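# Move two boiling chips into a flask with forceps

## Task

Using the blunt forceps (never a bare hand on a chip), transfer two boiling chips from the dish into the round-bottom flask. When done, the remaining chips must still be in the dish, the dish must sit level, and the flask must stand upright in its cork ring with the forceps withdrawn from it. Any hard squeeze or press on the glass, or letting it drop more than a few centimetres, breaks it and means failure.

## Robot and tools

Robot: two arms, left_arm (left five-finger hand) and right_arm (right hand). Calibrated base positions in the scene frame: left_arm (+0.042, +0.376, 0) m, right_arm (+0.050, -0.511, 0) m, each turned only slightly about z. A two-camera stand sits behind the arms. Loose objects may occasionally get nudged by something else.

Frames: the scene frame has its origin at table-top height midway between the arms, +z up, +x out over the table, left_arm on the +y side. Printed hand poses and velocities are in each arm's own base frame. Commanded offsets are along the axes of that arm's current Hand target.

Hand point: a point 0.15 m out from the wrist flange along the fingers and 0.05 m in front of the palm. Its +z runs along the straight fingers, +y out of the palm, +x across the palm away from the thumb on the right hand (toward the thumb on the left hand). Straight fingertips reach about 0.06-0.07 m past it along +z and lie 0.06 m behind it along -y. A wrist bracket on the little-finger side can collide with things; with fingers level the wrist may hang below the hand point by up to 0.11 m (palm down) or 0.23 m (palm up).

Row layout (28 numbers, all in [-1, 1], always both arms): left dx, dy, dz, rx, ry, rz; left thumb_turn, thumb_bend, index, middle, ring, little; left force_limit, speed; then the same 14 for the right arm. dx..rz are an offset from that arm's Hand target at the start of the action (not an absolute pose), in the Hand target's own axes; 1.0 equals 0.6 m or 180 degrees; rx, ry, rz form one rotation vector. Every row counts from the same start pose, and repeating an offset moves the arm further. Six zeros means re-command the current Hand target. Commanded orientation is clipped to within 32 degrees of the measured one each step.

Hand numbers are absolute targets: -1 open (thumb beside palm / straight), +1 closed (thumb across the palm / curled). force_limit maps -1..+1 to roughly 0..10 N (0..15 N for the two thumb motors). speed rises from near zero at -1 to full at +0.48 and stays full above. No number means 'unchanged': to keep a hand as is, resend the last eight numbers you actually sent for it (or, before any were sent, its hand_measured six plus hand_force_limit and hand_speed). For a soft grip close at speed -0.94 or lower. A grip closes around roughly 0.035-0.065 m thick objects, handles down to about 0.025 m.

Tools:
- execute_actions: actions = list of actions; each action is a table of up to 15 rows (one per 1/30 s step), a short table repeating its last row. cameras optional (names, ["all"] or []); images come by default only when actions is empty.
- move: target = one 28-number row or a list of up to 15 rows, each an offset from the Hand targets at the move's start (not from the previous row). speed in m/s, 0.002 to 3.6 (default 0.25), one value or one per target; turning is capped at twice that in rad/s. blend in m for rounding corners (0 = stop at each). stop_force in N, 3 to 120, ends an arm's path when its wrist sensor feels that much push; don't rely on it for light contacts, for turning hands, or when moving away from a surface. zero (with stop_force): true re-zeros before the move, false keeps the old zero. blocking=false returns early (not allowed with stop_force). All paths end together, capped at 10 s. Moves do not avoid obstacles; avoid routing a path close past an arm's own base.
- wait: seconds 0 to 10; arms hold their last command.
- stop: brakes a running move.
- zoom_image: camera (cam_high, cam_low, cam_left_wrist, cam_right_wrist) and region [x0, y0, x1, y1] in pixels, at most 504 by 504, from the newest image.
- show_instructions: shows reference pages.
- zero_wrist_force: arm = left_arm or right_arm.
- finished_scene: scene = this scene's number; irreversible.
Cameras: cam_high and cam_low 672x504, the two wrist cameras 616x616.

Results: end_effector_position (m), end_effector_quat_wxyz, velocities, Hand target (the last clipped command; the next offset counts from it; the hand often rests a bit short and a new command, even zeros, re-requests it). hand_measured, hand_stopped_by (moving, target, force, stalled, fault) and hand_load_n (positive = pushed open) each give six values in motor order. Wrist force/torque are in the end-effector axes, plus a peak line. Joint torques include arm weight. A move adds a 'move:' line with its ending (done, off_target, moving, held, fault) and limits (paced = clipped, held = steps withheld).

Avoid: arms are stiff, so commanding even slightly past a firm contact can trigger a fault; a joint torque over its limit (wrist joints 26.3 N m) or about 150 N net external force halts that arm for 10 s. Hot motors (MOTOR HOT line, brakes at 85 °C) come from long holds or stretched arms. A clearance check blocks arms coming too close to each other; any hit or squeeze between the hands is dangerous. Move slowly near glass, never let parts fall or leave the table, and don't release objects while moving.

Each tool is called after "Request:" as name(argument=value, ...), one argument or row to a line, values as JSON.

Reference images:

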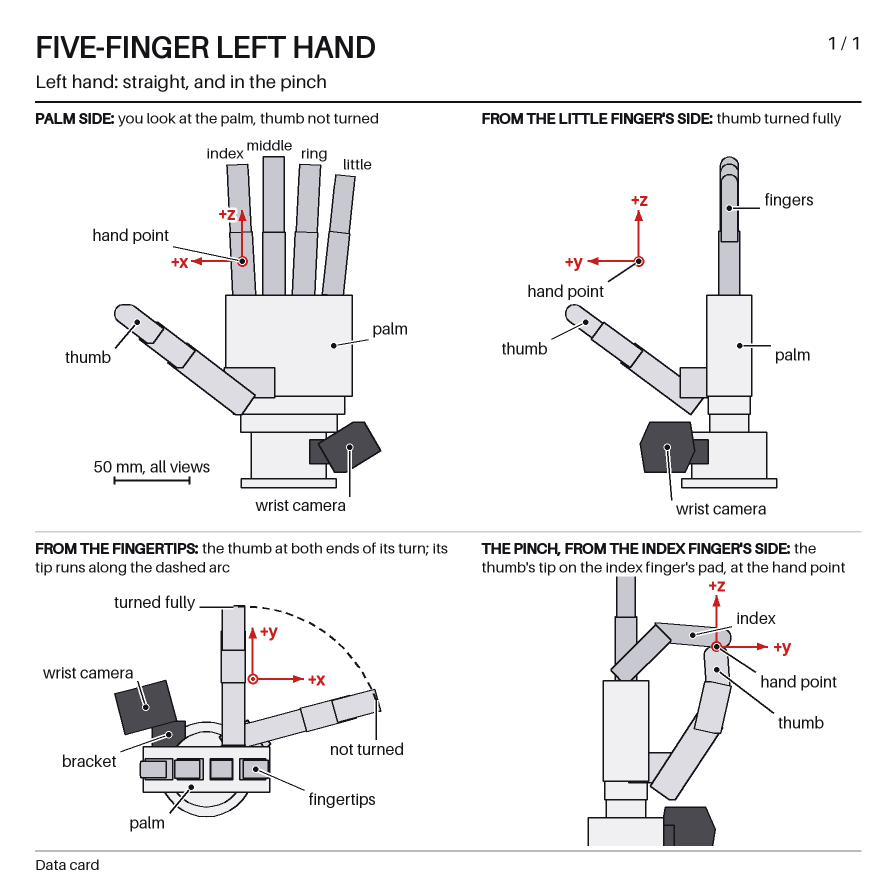

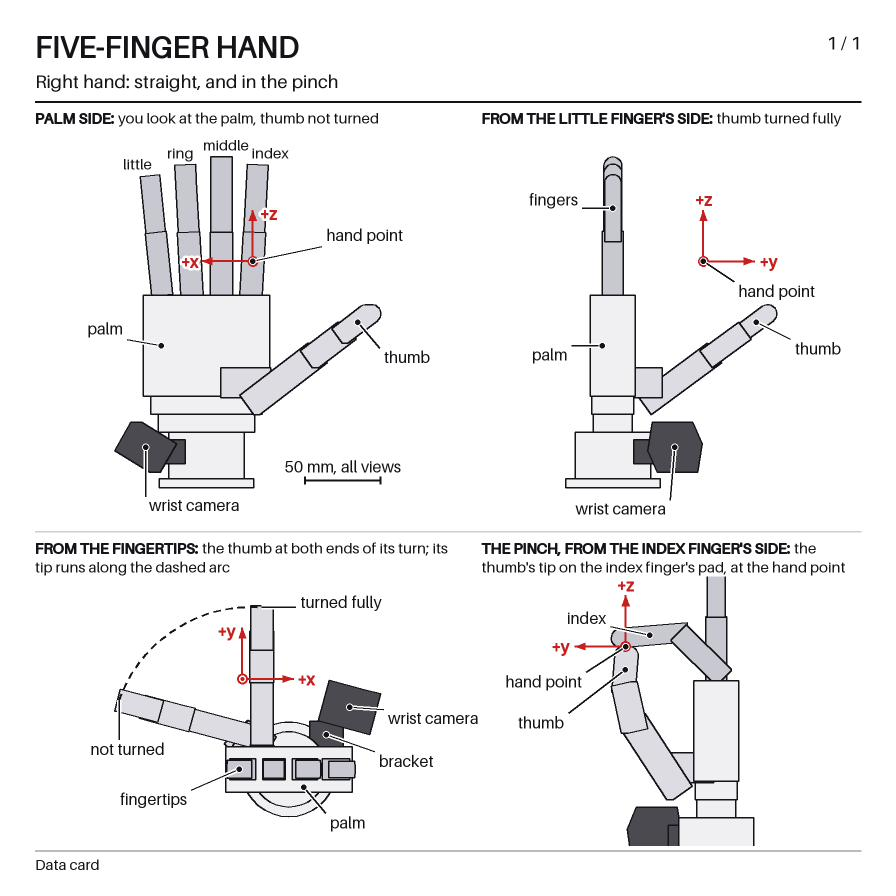

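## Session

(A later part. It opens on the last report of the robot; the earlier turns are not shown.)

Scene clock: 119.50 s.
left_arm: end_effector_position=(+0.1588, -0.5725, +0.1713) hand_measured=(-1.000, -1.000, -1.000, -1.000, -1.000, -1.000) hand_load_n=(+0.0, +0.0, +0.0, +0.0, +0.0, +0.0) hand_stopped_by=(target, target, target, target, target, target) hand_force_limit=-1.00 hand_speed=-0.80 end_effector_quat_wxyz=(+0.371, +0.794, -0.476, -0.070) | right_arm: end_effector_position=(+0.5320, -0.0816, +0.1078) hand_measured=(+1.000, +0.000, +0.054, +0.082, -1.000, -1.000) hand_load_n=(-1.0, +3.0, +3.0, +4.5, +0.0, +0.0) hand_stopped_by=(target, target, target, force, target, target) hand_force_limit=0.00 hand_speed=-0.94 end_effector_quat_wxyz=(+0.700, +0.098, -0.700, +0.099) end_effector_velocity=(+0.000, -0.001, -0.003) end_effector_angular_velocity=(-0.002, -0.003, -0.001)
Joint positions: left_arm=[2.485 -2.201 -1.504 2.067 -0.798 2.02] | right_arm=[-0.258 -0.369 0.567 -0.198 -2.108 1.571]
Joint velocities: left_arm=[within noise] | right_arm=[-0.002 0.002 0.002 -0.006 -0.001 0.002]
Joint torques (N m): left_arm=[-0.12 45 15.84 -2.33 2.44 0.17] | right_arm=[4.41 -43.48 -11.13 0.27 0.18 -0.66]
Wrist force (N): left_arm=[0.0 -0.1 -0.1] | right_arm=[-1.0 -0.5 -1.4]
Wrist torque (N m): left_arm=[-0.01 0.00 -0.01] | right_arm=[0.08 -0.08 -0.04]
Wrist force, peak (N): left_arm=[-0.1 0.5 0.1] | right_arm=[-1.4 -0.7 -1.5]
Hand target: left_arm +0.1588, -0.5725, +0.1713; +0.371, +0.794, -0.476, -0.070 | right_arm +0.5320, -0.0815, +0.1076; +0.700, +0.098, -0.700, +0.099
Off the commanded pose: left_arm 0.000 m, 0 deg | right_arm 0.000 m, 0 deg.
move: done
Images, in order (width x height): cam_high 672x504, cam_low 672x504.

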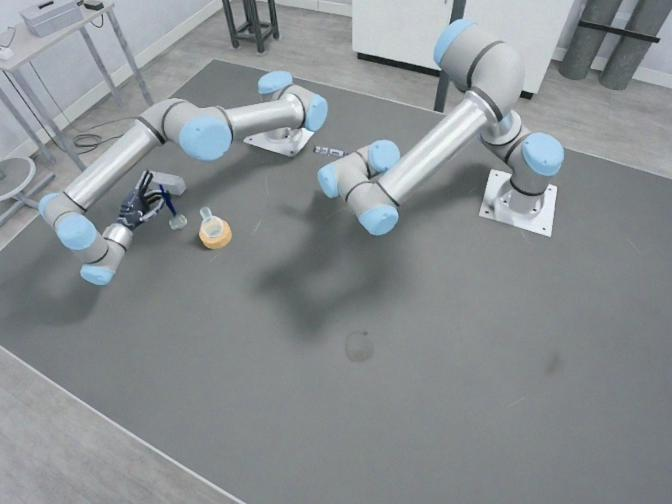

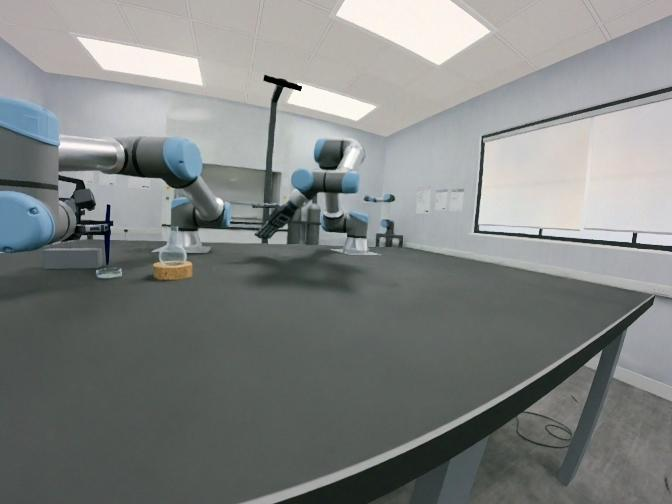

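Request:
move(
  target=[
    [0,0,0,0,0,0,-1,-1,-1,-1,-1,-1,-1,-0.8,0.0873,-0.0332,0.117,-0.2556,0,0,1,0,0.054,0.092,-1,-1,0,-0.94],
    [0,0,0,0,0,0,-1,-1,-1,-1,-1,-1,-1,-0.8,0.2123,0.0972,0.0275,-0.4778,0,0,1,0,0.054,0.092,-1,-1,0,-0.94],
    [0,0,0,0,0,0,-1,-1,-1,-1,-1,-1,-1,-0.8,0.2123,0.2287,-0.0552,-0.5333,0,0,1,0,0.054,0.092,-1,-1,0,-0.94],
  ],
  speed=0.15,
  blend=0.03,
  cameras=["cam_high","cam_low"],
)

Request:
zoom_image(
  camera="cam_low",
  region=[155, 205, 195, 245],
)

Request:
zoom_image(
  camera="cam_high",
  region=[190, 195, 230, 235],
)

Scene clock: 126.67 s.
left_arm: end_effector_position=(+0.1588, -0.5725, +0.1713) hand_measured=(-1.000, -1.000, -1.000, -1.000, -1.000, -1.000) hand_load_n=(+0.0, +0.0, +0.0, +0.0, +0.0, +0.0) hand_stopped_by=(target, target, target, target, target, target) hand_force_limit=-1.00 hand_speed=-0.80 end_effector_quat_wxyz=(+0.371, +0.794, -0.476, -0.070) | right_arm: end_effector_position=(+0.5260, +0.0596, +0.2349) hand_measured=(+1.000, +0.000, +0.054, +0.082, -1.000, -1.000) hand_load_n=(-1.0, +3.0, +2.5, +4.5, +0.0, +0.0) hand_stopped_by=(target, target, target, force, target, target) hand_force_limit=0.00 hand_speed=-0.94 end_effector_quat_wxyz=(+0.541, -0.455, -0.542, -0.454)
Joint positions: left_arm=[2.485 -2.201 -1.504 2.067 -0.798 2.02] | right_arm=[-0.615 -1.127 1.606 -0.48 -0.79 1.571]
Joint torques (N m): left_arm=[-0.23 44.48 15.95 -2.24 2.52 0.03] | right_arm=[-3.38 -27.78 -8.91 2.12 1.34 1.55]
Wrist force (N): left_arm=[0.0 0.0 0.3] | right_arm=[-1.0 -0.7 -1.7]
Wrist torque (N m): left_arm=[-0.02 0.02 -0.02] | right_arm=[0.05 -0.09 -0.03]
Wrist force, peak (N): left_arm=[0.5 0.1 0.4] | right_arm=[-1.2 -1.0 -1.9]
Hand target: left_arm +0.1588, -0.5725, +0.1713; +0.371, +0.794, -0.476, -0.070 | right_arm +0.5260, +0.0596, +0.2349; +0.542, -0.455, -0.542, -0.454
Off the commanded pose: left_arm 0.000 m, 0 deg | right_arm 0.000 m, 0 deg.
move: done
Images, in order (width x height): cam_high 672x504, cam_low 672x504.

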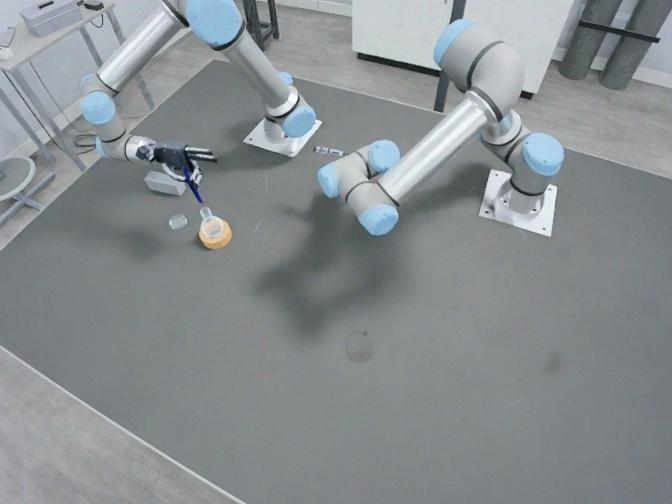

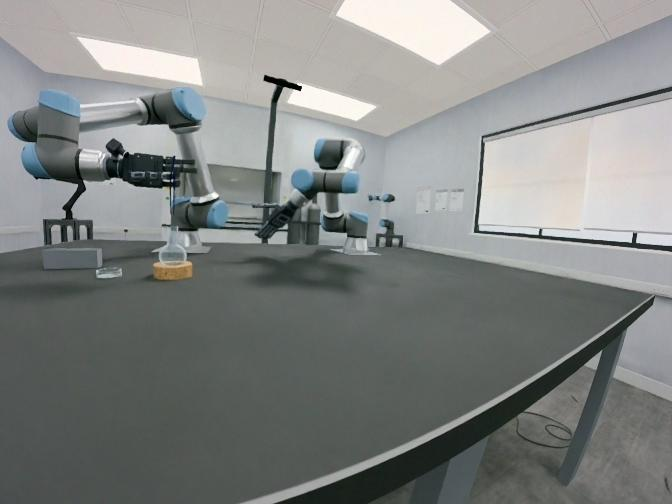

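Scaled by 12.600 from the camera's 672x504 image, which has a finer 960x720 frame.

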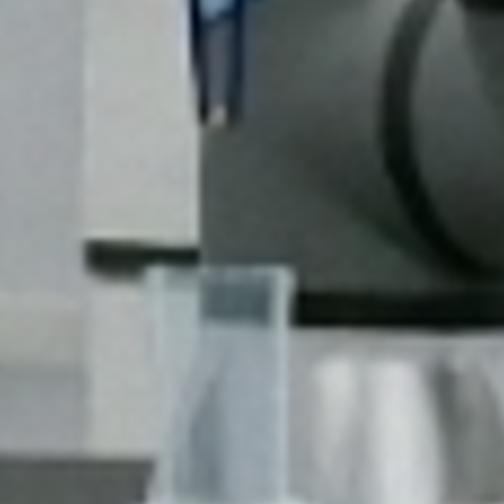

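Scaled by 12.600 from the camera's 672x504 image, which has a finer 960x720 frame.

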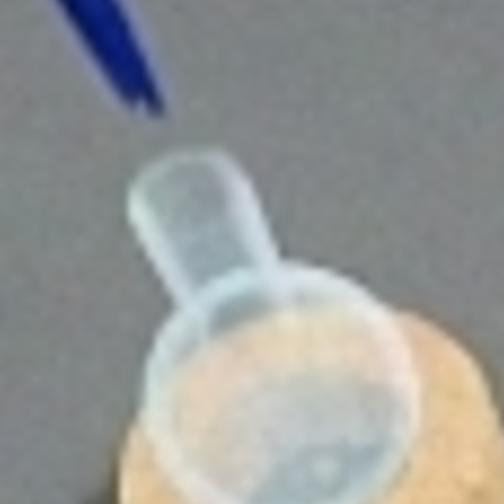

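Request:
move(
  target=[0,0,0,0,0,0,-1,-1,-1,-1,-1,-1,-1,-0.8,-0.0658,0,0,0,0,0,1,0,0.054,0.092,-1,-1,0,-0.94],
  speed=0.05,
  stop_force=3,
  cameras=["cam_high","cam_low"],
)

Request:
zoom_image(
  camera="cam_low",
  region=[155, 205, 195, 245],
)

Request:
zoom_image(
  camera="cam_high",
  region=[190, 195, 230, 235],
)

Scene clock: 128.80 s.
left_arm: end_effector_position=(+0.1588, -0.5725, +0.1713) hand_measured=(-1.000, -1.000, -1.000, -1.000, -1.000, -1.000) hand_load_n=(+0.0, +0.0, +0.0, +0.0, +0.0, +0.0) hand_stopped_by=(target, target, target, target, target, target) hand_force_limit=-1.00 hand_speed=-0.80 end_effector_quat_wxyz=(+0.371, +0.794, -0.476, -0.070) | right_arm: end_effector_position=(+0.5260, +0.0595, +0.1954) hand_measured=(+1.000, +0.000, +0.054, +0.082, -1.000, -1.000) hand_load_n=(-1.0, +2.5, +2.5, +4.5, +0.0, +0.0) hand_stopped_by=(target, target, target, force, target, target) hand_force_limit=0.00 hand_speed=-0.94 end_effector_quat_wxyz=(+0.542, -0.455, -0.542, -0.454)
Joint positions: left_arm=[2.485 -2.201 -1.504 2.067 -0.798 2.02] | right_arm=[-0.615 -1.081 1.65 -0.57 -0.79 1.571]
Joint torques (N m): left_arm=[0.25 45.1 16.33 -2.24 2.45 0.02] | right_arm=[-11.39 -46.99 -21.18 -0.11 0.17 -0.49]
Wrist force (N): left_arm=[-0.1 0.0 0.0] | right_arm=[-1.2 -0.6 -1.4]
Wrist torque (N m): left_arm=[0.01 0.01 -0.01] | right_arm=[0.05 -0.07 -0.04]
Wrist force, peak (N): left_arm=[0.2 0.2 -0.3] | right_arm=[-1.6 -0.7 -1.3]
Hand target: left_arm +0.1588, -0.5725, +0.1713; +0.371, +0.794, -0.476, -0.070 | right_arm +0.5260, +0.0595, +0.1954; +0.542, -0.455, -0.542, -0.454
Off the commanded pose: left_arm 0.000 m, 0 deg | right_arm 0.000 m, 0 deg.
move: done
Images, in order (width x height): cam_high 672x504, cam_low 672x504.

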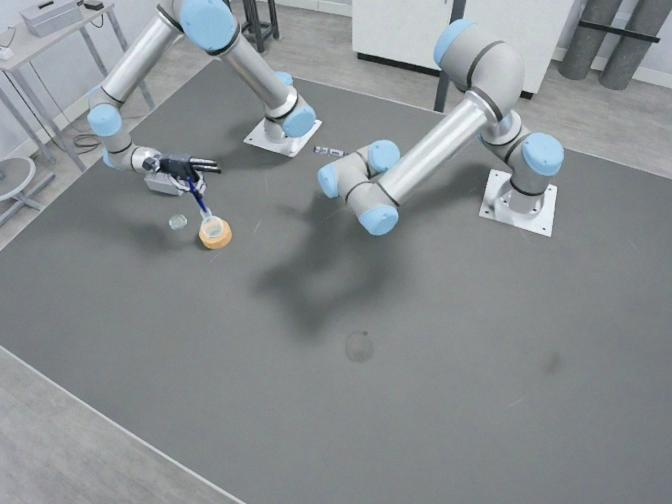

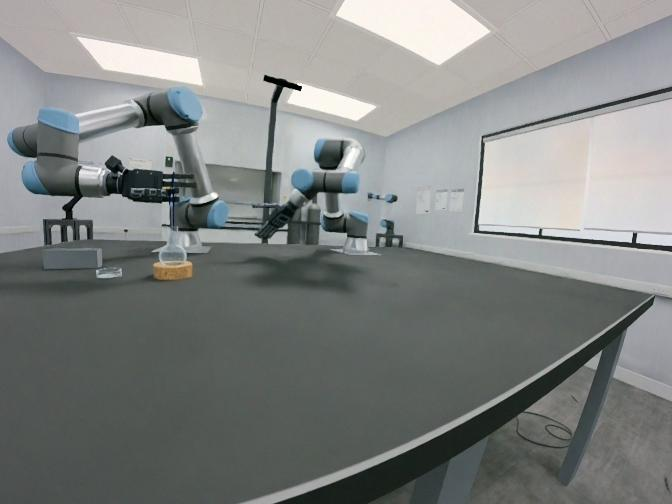

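Scaled by 12.600 from the camera's 672x504 image, which has a finer 960x720 frame.

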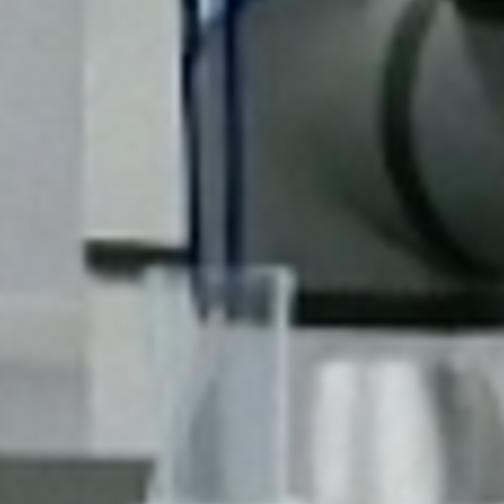

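Scaled by 12.600 from the camera's 672x504 image, which has a finer 960x720 frame.

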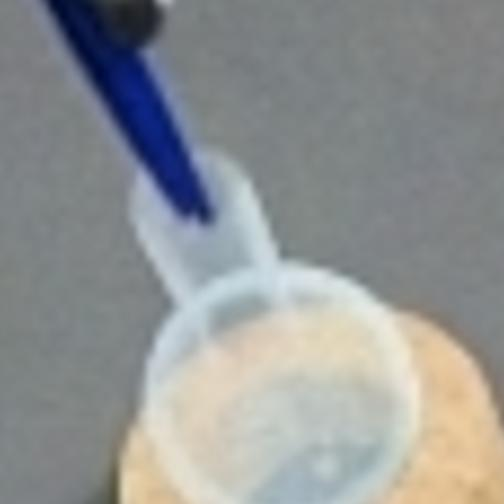

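Release, then rise.

Request:
move(
  target=[
    [0,0,0,0,0,0,-1,-1,-1,-1,-1,-1,-1,-0.8,0,0,0,0,0,0,1,0,0.024,0.062,-1,-1,0,-0.9],
    [0,0,0,0,0,0,-1,-1,-1,-1,-1,-1,-1,-0.8,0.066,0,0,0,0,0,1,0,0.024,0.062,-1,-1,0,-0.9],
  ],
  speed=0.05,
  cameras=["cam_high","cam_low"],
)

Request:
zoom_image(
  camera="cam_low",
  region=[155, 205, 195, 245],
)

Request:
zoom_image(
  camera="cam_high",
  region=[190, 205, 240, 255],
)

Scene clock: 130.80 s.
left_arm: end_effector_position=(+0.1588, -0.5725, +0.1713) hand_measured=(-1.000, -1.000, -1.000, -1.000, -1.000, -1.000) hand_load_n=(+0.0, +0.0, +0.0, +0.0, +0.0, +0.0) hand_stopped_by=(target, target, target, target, target, target) hand_force_limit=-1.00 hand_speed=-0.80 end_effector_quat_wxyz=(+0.371, +0.794, -0.476, -0.070) | right_arm: end_effector_position=(+0.5260, +0.0595, +0.2351) hand_measured=(+1.000, +0.000, +0.024, +0.062, -1.000, -1.000) hand_load_n=(+0.0, +1.5, +1.5, +2.5, +0.0, +0.0) hand_stopped_by=(target, target, target, target, target, target) hand_force_limit=0.00 hand_speed=-0.90 end_effector_quat_wxyz=(+0.541, -0.455, -0.542, -0.454)
Joint positions: left_arm=[2.485 -2.201 -1.504 2.067 -0.798 2.02] | right_arm=[-0.615 -1.128 1.606 -0.48 -0.79 1.571]
Joint torques (N m): left_arm=[-0.36 45.29 16.39 -2.23 2.38 -0.02] | right_arm=[-4.16 -22.05 -9.4 -0.2 0.79 0.89]
Wrist force (N): left_arm=[0.0 0.1 -0.6] | right_arm=[-1.0 -0.6 -1.5]
Wrist torque (N m): left_arm=[0.05 -0.02 -0.02] | right_arm=[0.07 -0.10 -0.03]
Wrist force, peak (N): left_arm=[0.0 0.1 -0.6] | right_arm=[-1.4 -0.8 -1.6]
Hand target: left_arm +0.1588, -0.5725, +0.1713; +0.371, +0.794, -0.476, -0.070 | right_arm +0.5260, +0.0596, +0.2350; +0.542, -0.455, -0.542, -0.454
Off the commanded pose: left_arm 0.000 m, 0 deg | right_arm 0.000 m, 0 deg.
move: done
Images, in order (width x height): cam_high 672x504, cam_low 672x504.

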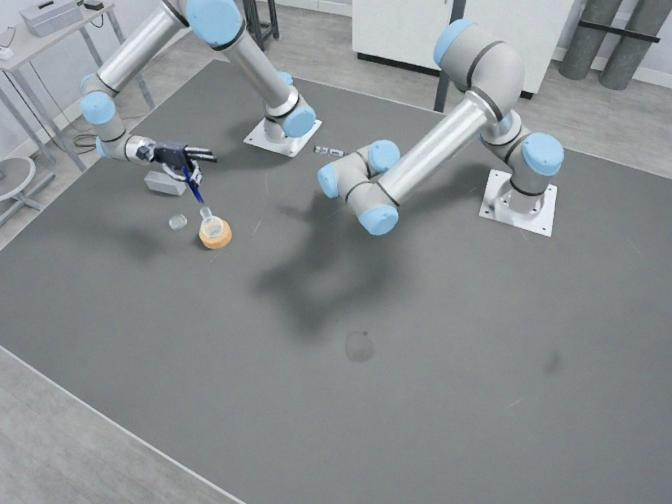

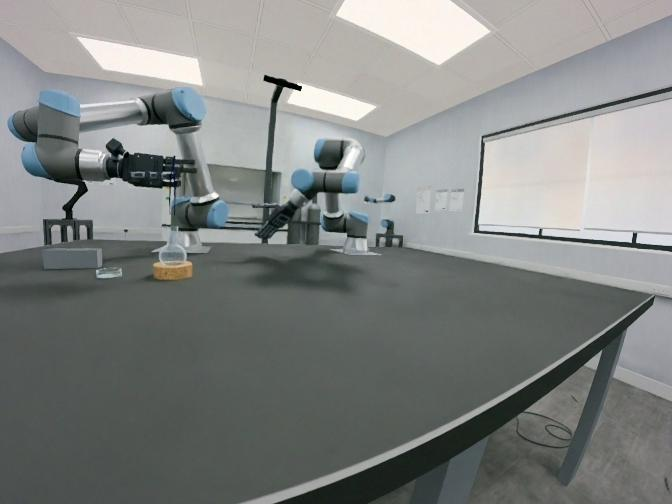

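Scaled by 12.600 from the camera's 672x504 image, which has a finer 960x720 frame.

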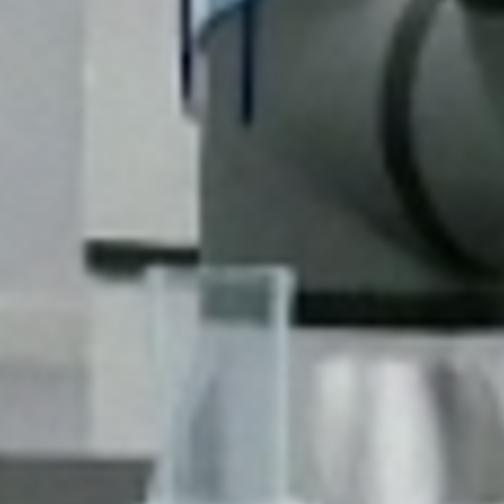

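Scaled by 10.080 from the camera's 672x504 image, which has a finer 960x720 frame.

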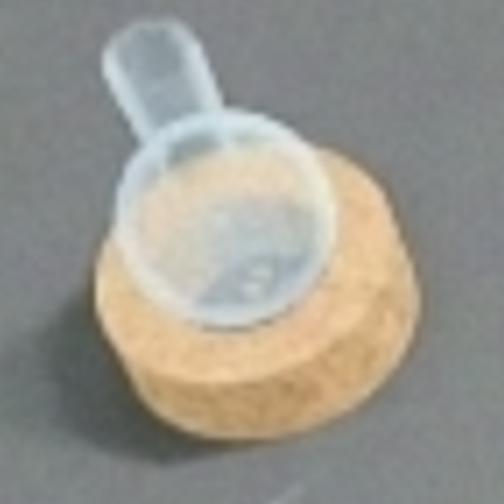

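Request:
zoom_image(
  camera="cam_low",
  region=[162, 203, 182, 223],
)

Request:
zoom_image(
  camera="cam_high",
  region=[204, 220, 224, 240],
)

Request:
zoom_image(
  camera="cam_high",
  region=[165, 207, 190, 232],
)

Request:
zoom_image(
  camera="cam_high",
  region=[190, 190, 215, 215],
)

Scaled by 25.200 from the camera's 672x504 image, which has a finer 960x720 frame.

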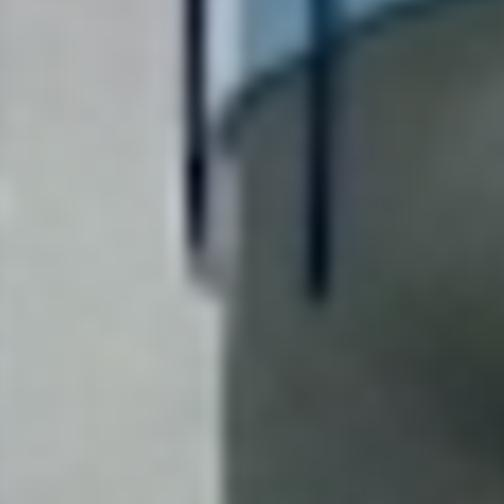

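Scaled by 25.200 from the camera's 672x504 image, which has a finer 960x720 frame.

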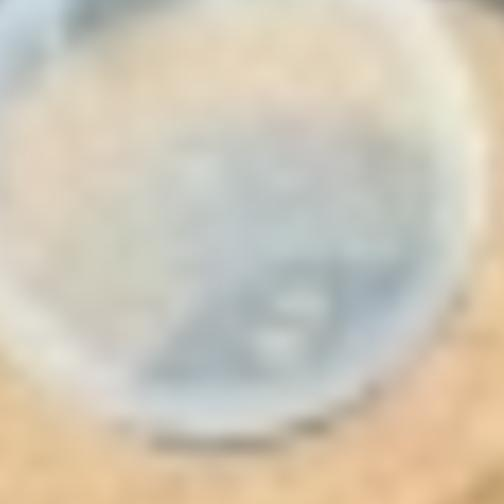

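Scaled by 20.160 from the camera's 672x504 image, which has a finer 960x720 frame.

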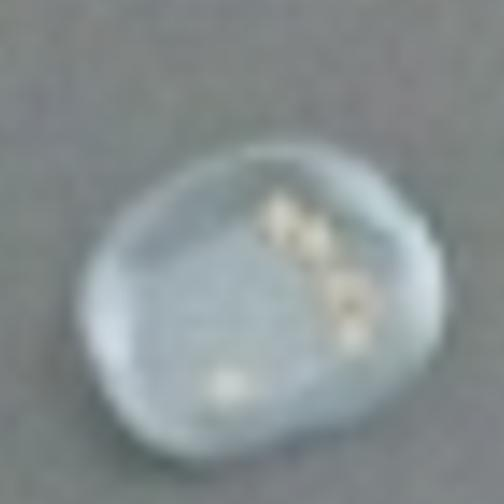

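Scaled by 20.160 from the camera's 672x504 image, which has a finer 960x720 frame.

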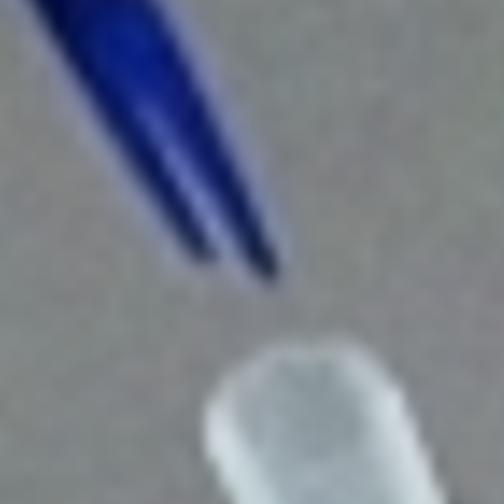

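Request:
move(
  target=[
    [0,0,0,0,0,0,-1,-1,-1,-1,-1,-1,-1,-0.8,0,-0.0687,-0.1397,0.0556,0,0,1,0,0.024,0.062,-1,-1,0,-0.9],
    [0,0,0,0,0,0,-1,-1,-1,-1,-1,-1,-1,-0.8,-0.075,-0.1442,-0.2787,0.2778,0,0,1,0,0.024,0.062,-1,-1,0,-0.9],
    [0,0,0,0,0,0,-1,-1,-1,-1,-1,-1,-1,-0.8,-0.11,-0.2265,-0.4628,0.4888,0,0,1,0,0.024,0.062,-1,-1,0,-0.9],
  ],
  speed=0.15,
  blend=[0.03,0.03,0],
  cameras=["cam_high","cam_low","cam_right_wrist"],
)

Request:
zoom_image(
  camera="cam_low",
  region=[35, 215, 115, 275],
)

Request:
zoom_image(
  camera="cam_high",
  region=[135, 140, 195, 200],
)

Scene clock: 137.80 s.
left_arm: end_effector_position=(+0.1588, -0.5725, +0.1713) hand_measured=(-1.000, -1.000, -1.000, -1.000, -1.000, -1.000) hand_load_n=(+0.0, +0.0, +0.0, +0.0, +0.0, +0.0) hand_stopped_by=(target, target, target, target, target, target) hand_force_limit=-1.00 hand_speed=-0.80 end_effector_quat_wxyz=(+0.371, +0.794, -0.476, -0.070) | right_arm: end_effector_position=(+0.4404, -0.2374, +0.1693) hand_measured=(+1.000, +0.000, +0.024, +0.062, -1.000, -1.000) hand_load_n=(+0.0, +1.5, +1.5, +2.0, +0.0, +0.0) hand_stopped_by=(target, target, target, target, target, target) hand_force_limit=0.00 hand_speed=-0.90 end_effector_quat_wxyz=(+0.705, +0.049, -0.705, +0.049)
Joint positions: left_arm=[2.485 -2.201 -1.504 2.067 -0.798 2.02] | right_arm=[-0.54 -0.591 0.848 -0.257 -2.25 1.571]
Joint torques (N m): left_arm=[-0.33 45.01 16.3 -2.25 2.44 0.22] | right_arm=[-9.51 -42.63 -21.71 2.71 -0.81 -1.04]
Wrist force (N): left_arm=[0.1 -0.1 0.1] | right_arm=[-0.7 -0.7 -1.4]
Wrist torque (N m): left_arm=[-0.01 -0.02 0.00] | right_arm=[0.03 -0.15 -0.04]
Wrist force, peak (N): left_arm=[0.3 0.4 0.1] | right_arm=[-1.1 -0.9 -1.8]
Hand target: left_arm +0.1588, -0.5725, +0.1713; +0.371, +0.794, -0.476, -0.070 | right_arm +0.4404, -0.2375, +0.1692; +0.705, +0.049, -0.705, +0.049
Off the commanded pose: left_arm 0.000 m, 0 deg | right_arm 0.000 m, 0 deg.
move: done
Images, in order (width x height): cam_high 672x504, cam_low 672x504, cam_right_wrist 616x616.

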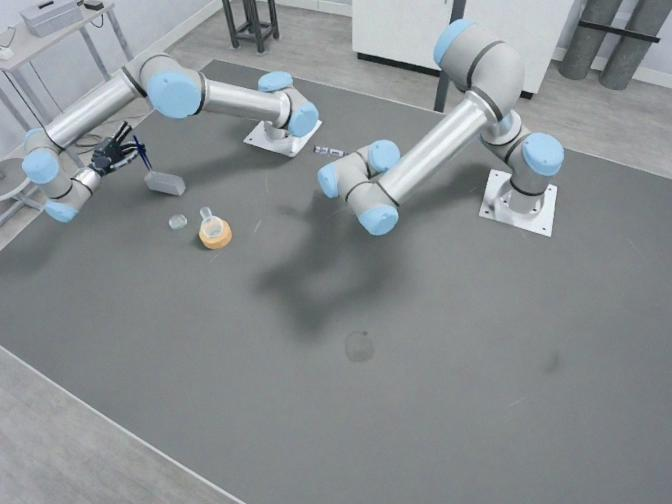

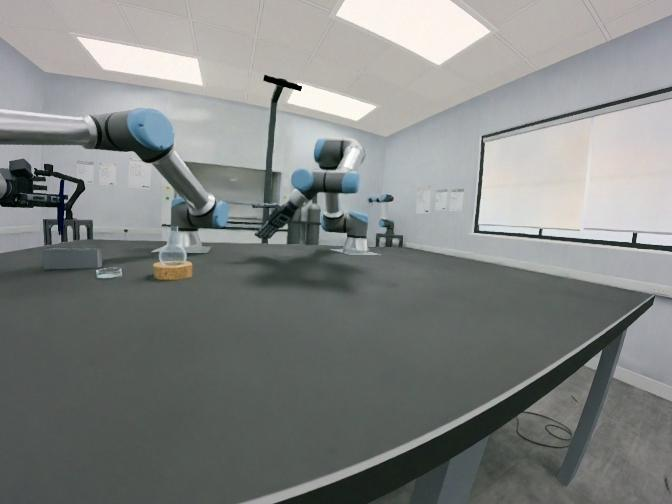

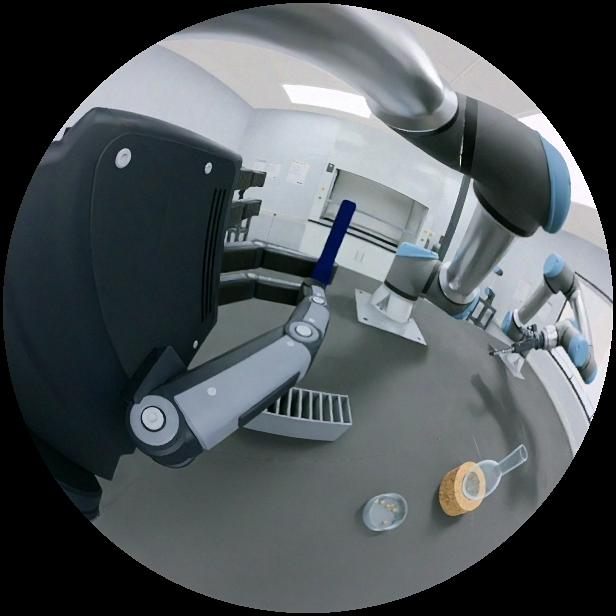

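Scaled by 6.300 from the camera's 672x504 image, which has a finer 960x720 frame.

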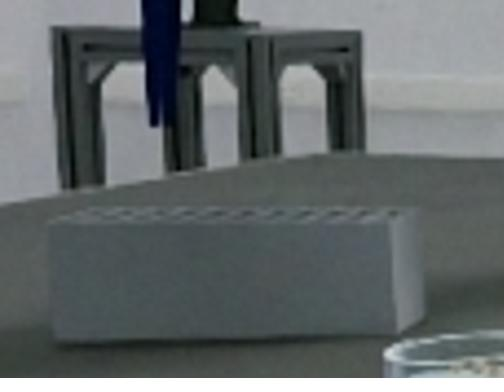

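Scaled by 8.400 from the camera's 672x504 image, which has a finer 960x720 frame.

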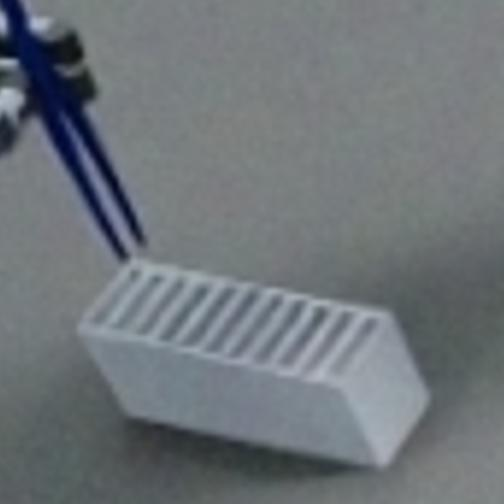

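Request:
move(
  target=[0,0,0,0,0,0,-1,-1,-1,-1,-1,-1,-1,-0.8,-0.08,0,0,0,0,0,1,0,0.024,0.062,-1,-1,0,-0.9],
  speed=0.04,
  stop_force=3,
  cameras=["cam_high","cam_low"],
)

Request:
zoom_image(
  camera="cam_low",
  region=[35, 215, 115, 275],
)

Request:
zoom_image(
  camera="cam_high",
  region=[135, 140, 195, 200],
)

Scene clock: 140.47 s.
left_arm: end_effector_position=(+0.1588, -0.5725, +0.1713) hand_measured=(-1.000, -1.000, -1.000, -1.000, -1.000, -1.000) hand_load_n=(+0.0, +0.0, +0.0, +0.0, +0.0, +0.0) hand_stopped_by=(target, target, target, target, target, target) hand_force_limit=-1.00 hand_speed=-0.80 end_effector_quat_wxyz=(+0.371, +0.794, -0.476, -0.070) | right_arm: end_effector_position=(+0.4404, -0.2375, +0.1212) hand_measured=(+1.000, +0.000, +0.024, +0.062, -1.000, -1.000) hand_load_n=(+0.0, +1.5, +1.5, +2.5, +0.0, +0.0) hand_stopped_by=(target, target, target, target, target, target) hand_force_limit=0.00 hand_speed=-0.90 end_effector_quat_wxyz=(+0.705, +0.049, -0.705, +0.049)
Joint positions: left_arm=[2.485 -2.201 -1.504 2.067 -0.798 2.02] | right_arm=[-0.54 -0.547 0.89 -0.343 -2.25 1.571]
Joint torques (N m): left_arm=[-0.34 45.19 16.83 -2.13 2.51 0.09] | right_arm=[-11.24 -64.08 -22.73 1.86 -1.02 -0.76]
Wrist force (N): left_arm=[-0.1 0.1 -0.2] | right_arm=[-0.9 -0.7 -1.1]
Wrist torque (N m): left_arm=[0.03 0.02 -0.02] | right_arm=[0.01 -0.12 -0.06]
Wrist force, peak (N): left_arm=[0.0 0.4 0.3] | right_arm=[-1.3 -0.6 -1.4]
Hand target: left_arm +0.1588, -0.5725, +0.1713; +0.371, +0.794, -0.476, -0.070 | right_arm +0.4404, -0.2375, +0.1212; +0.705, +0.049, -0.705, +0.049
Off the commanded pose: left_arm 0.000 m, 0 deg | right_arm 0.000 m, 0 deg.
move: done
Images, in order (width x height): cam_high 672x504, cam_low 672x504.

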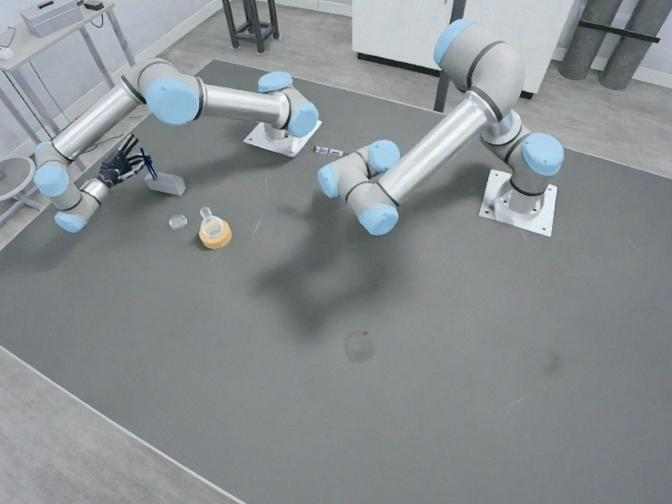

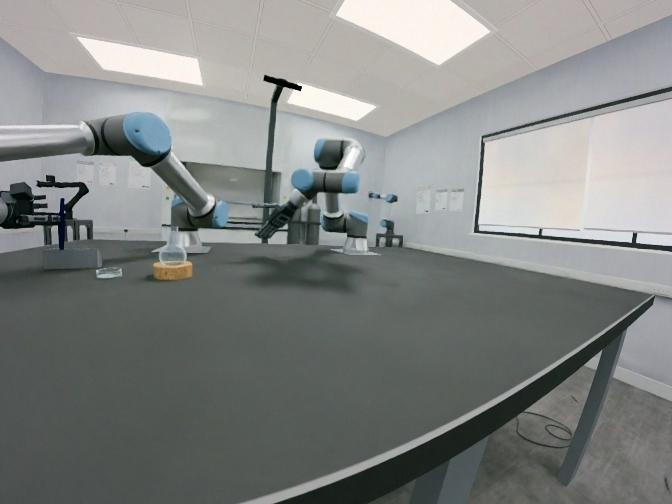

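Scaled by 6.300 from the camera's 672x504 image, which has a finer 960x720 frame.

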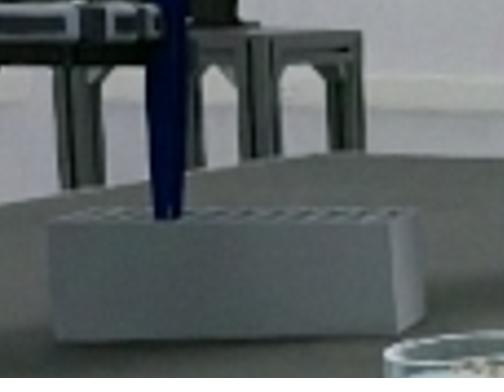

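Scaled by 8.400 from the camera's 672x504 image, which has a finer 960x720 frame.

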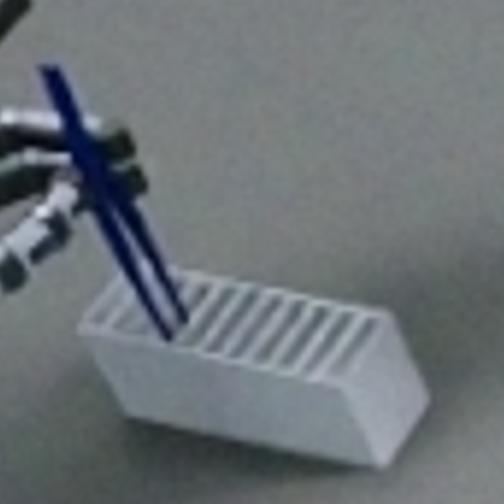

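Request:
move(
  target=[0,0,0,0,0,0,-1,-1,-1,-1,-1,-1,-1,-0.8,-0.0587,0,0,0,0,0,1,0,0.024,0.062,-1,-1,0,-0.9],
  speed=0.04,
  stop_force=4,
  cameras=["cam_high","cam_low"],
)

Request:
zoom_image(
  camera="cam_low",
  region=[35, 195, 115, 275],
)

Request:
zoom_image(
  camera="cam_high",
  region=[135, 140, 195, 200],
)

Scene clock: 142.90 s.
left_arm: end_effector_position=(+0.1588, -0.5725, +0.1713) hand_measured=(-1.000, -1.000, -1.000, -1.000, -1.000, -1.000) hand_load_n=(+0.0, +0.0, +0.0, +0.0, +0.0, +0.0) hand_stopped_by=(target, target, target, target, target, target) hand_force_limit=-1.00 hand_speed=-0.80 end_effector_quat_wxyz=(+0.371, +0.794, -0.476, -0.070) | right_arm: end_effector_position=(+0.4404, -0.2376, +0.0860) hand_measured=(+1.000, +0.000, +0.024, +0.062, -1.000, -1.000) hand_load_n=(-0.5, +2.0, +1.5, +2.5, +0.0, +0.0) hand_stopped_by=(target, target, target, target, target, target) hand_force_limit=0.00 hand_speed=-0.90 end_effector_quat_wxyz=(+0.705, +0.049, -0.705, +0.049)
Joint positions: left_arm=[2.485 -2.201 -1.504 2.067 -0.798 2.02] | right_arm=[-0.54 -0.509 0.91 -0.401 -2.25 1.571]
Joint torques (N m): left_arm=[-0.04 45.28 17.38 -2.22 2.31 -0.06] | right_arm=[-10.78 -65.33 -21.42 2.75 -0.88 0.28]
Wrist force (N): left_arm=[-0.1 -0.1 0.0] | right_arm=[-1.1 -0.6 -1.3]
Wrist torque (N m): left_arm=[-0.02 0.01 -0.01] | right_arm=[0.05 -0.12 -0.05]
Wrist force, peak (N): left_arm=[0.4 -0.2 -0.2] | right_arm=[-1.5 -0.6 -1.5]
Hand target: left_arm +0.1588, -0.5725, +0.1713; +0.371, +0.794, -0.476, -0.070 | right_arm +0.4404, -0.2376, +0.0860; +0.705, +0.049, -0.705, +0.049
Off the commanded pose: left_arm 0.000 m, 0 deg | right_arm 0.000 m, 0 deg.
move: done
Images, in order (width x height): cam_high 672x504, cam_low 672x504.

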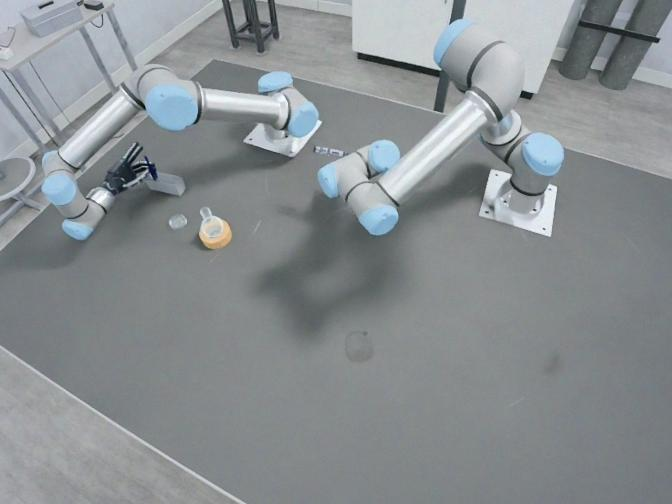

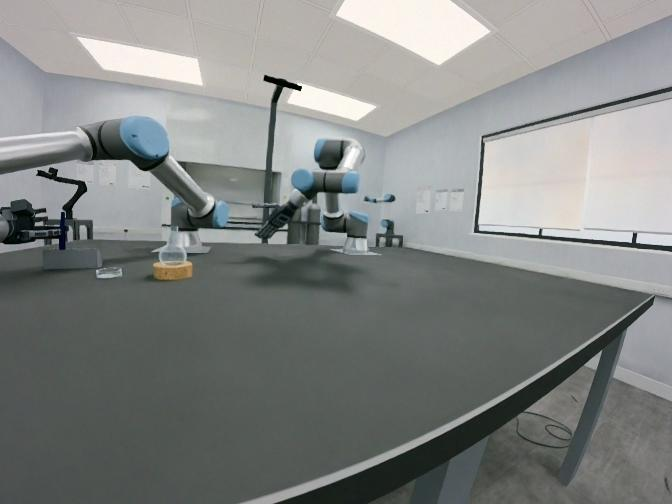

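Scaled by 6.300 from the camera's 672x504 image, which has a finer 960x720 frame.

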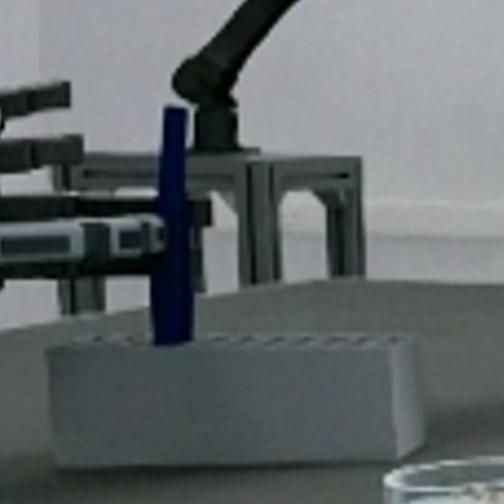

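Scaled by 8.400 from the camera's 672x504 image, which has a finer 960x720 frame.

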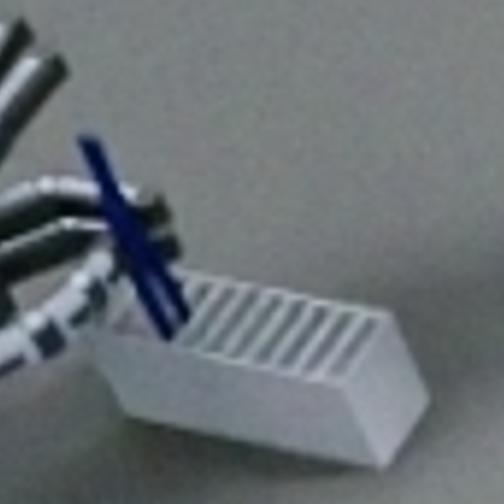

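Request:
move(
  target=[
    [0,0,0,0,0,0,-1,-1,-1,-1,-1,-1,-1,-0.8,0,0,0,0,0,0,1,0,-0.6,-0.6,-1,-1,0,-0.7],
    [0,0,0,0,0,0,-1,-1,-1,-1,-1,-1,-1,-0.8,0,0.005,-0.04,0,0,0,1,0,-0.6,-0.6,-1,-1,0,-0.7],
    [0,0,0,0,0,0,-1,-1,-1,-1,-1,-1,-1,-0.8,0.2,0.005,-0.05,0,0,0,1,0,-0.6,-0.6,-1,-1,0,-0.7],
  ],
  speed=[0.05,0.05,0.1],
  cameras=["cam_high","cam_low","cam_right_wrist"],
)

Request:
zoom_image(
  camera="cam_low",
  region=[35, 195, 200, 290],
)

Request:
zoom_image(
  camera="cam_high",
  region=[135, 140, 245, 250],
)

Scene clock: 146.77 s.
left_arm: end_effector_position=(+0.1588, -0.5725, +0.1713) hand_measured=(-1.000, -1.000, -1.000, -1.000, -1.000, -1.000) hand_load_n=(+0.0, +0.0, +0.0, +0.0, +0.0, +0.0) hand_stopped_by=(target, target, target, target, target, target) hand_force_limit=-1.00 hand_speed=-0.80 end_effector_quat_wxyz=(+0.371, +0.794, -0.476, -0.070) | right_arm: end_effector_position=(+0.4697, -0.2303, +0.2060) hand_measured=(+1.000, +0.000, -0.600, -0.600, -1.000, -1.000) hand_load_n=(+0.0, +0.0, +0.0, +0.0, +0.0, +0.0) hand_stopped_by=(target, target, target, target, target, target) hand_force_limit=0.00 hand_speed=-0.70 end_effector_quat_wxyz=(+0.705, +0.049, -0.705, +0.049)
Joint positions: left_arm=[2.485 -2.201 -1.504 2.067 -0.798 2.02] | right_arm=[-0.512 -0.526 0.627 -0.101 -2.222 1.571]
Joint torques (N m): left_arm=[-0.07 45.39 16.71 -2.18 2.46 0.04] | right_arm=[6.67 -40.96 -18.32 1.72 0.71 1.09]
Wrist force (N): left_arm=[-0.1 0.3 -0.2] | right_arm=[-0.9 -0.6 -1.1]
Wrist torque (N m): left_arm=[0.06 0.01 -0.02] | right_arm=[0.02 -0.12 -0.05]
Wrist force, peak (N): left_arm=[0.5 0.1 0.1] | right_arm=[-1.7 -0.7 -1.3]
Hand target: left_arm +0.1588, -0.5725, +0.1713; +0.371, +0.794, -0.476, -0.070 | right_arm +0.4697, -0.2304, +0.2059; +0.705, +0.049, -0.705, +0.049
Off the commanded pose: left_arm 0.000 m, 0 deg | right_arm 0.000 m, 0 deg.
move: done
Images, in order (width x height): cam_high 672x504, cam_low 672x504, cam_right_wrist 616x616.

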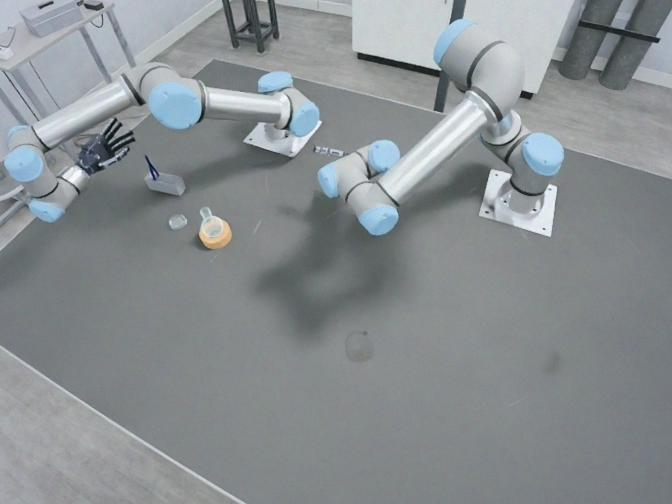

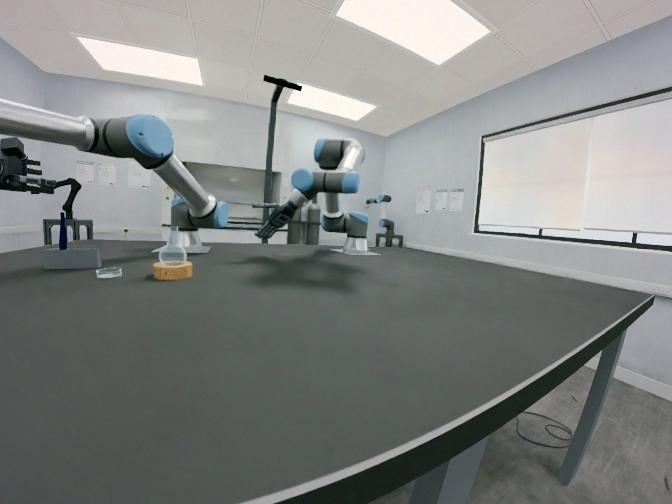

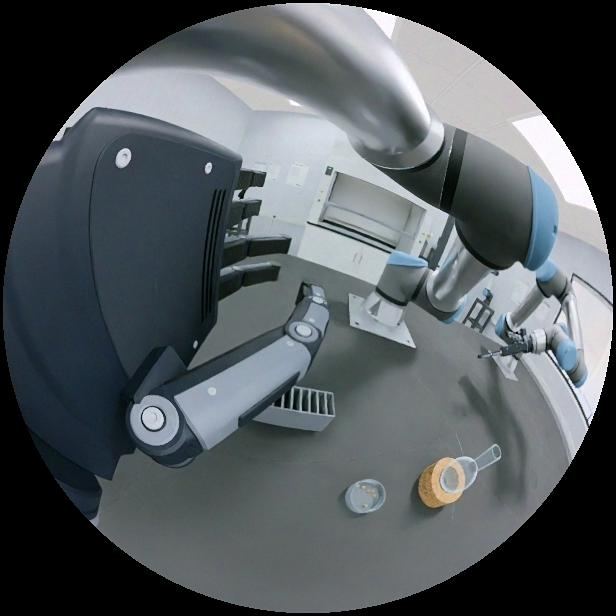

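Scaled by 3.055 from the camera's 672x504 image, which has a finer 960x720 frame.

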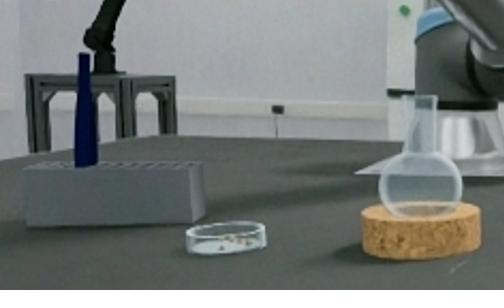

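Scaled by 4.582 from the camera's 672x504 image, which has a finer 960x720 frame.

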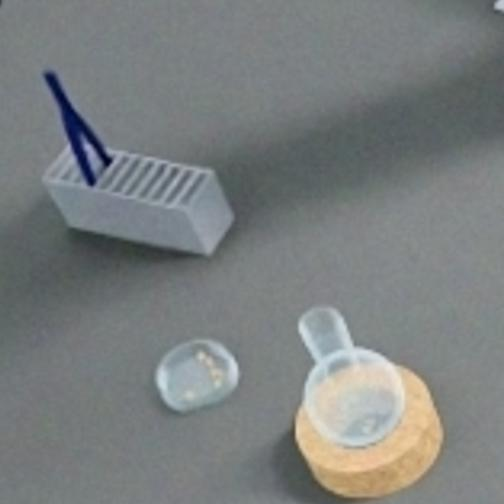

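All good: forceps back in the rack, two chips in the flask.

Request:
finished_scene(
  scene=1,
)

The scene is finished: the task was done.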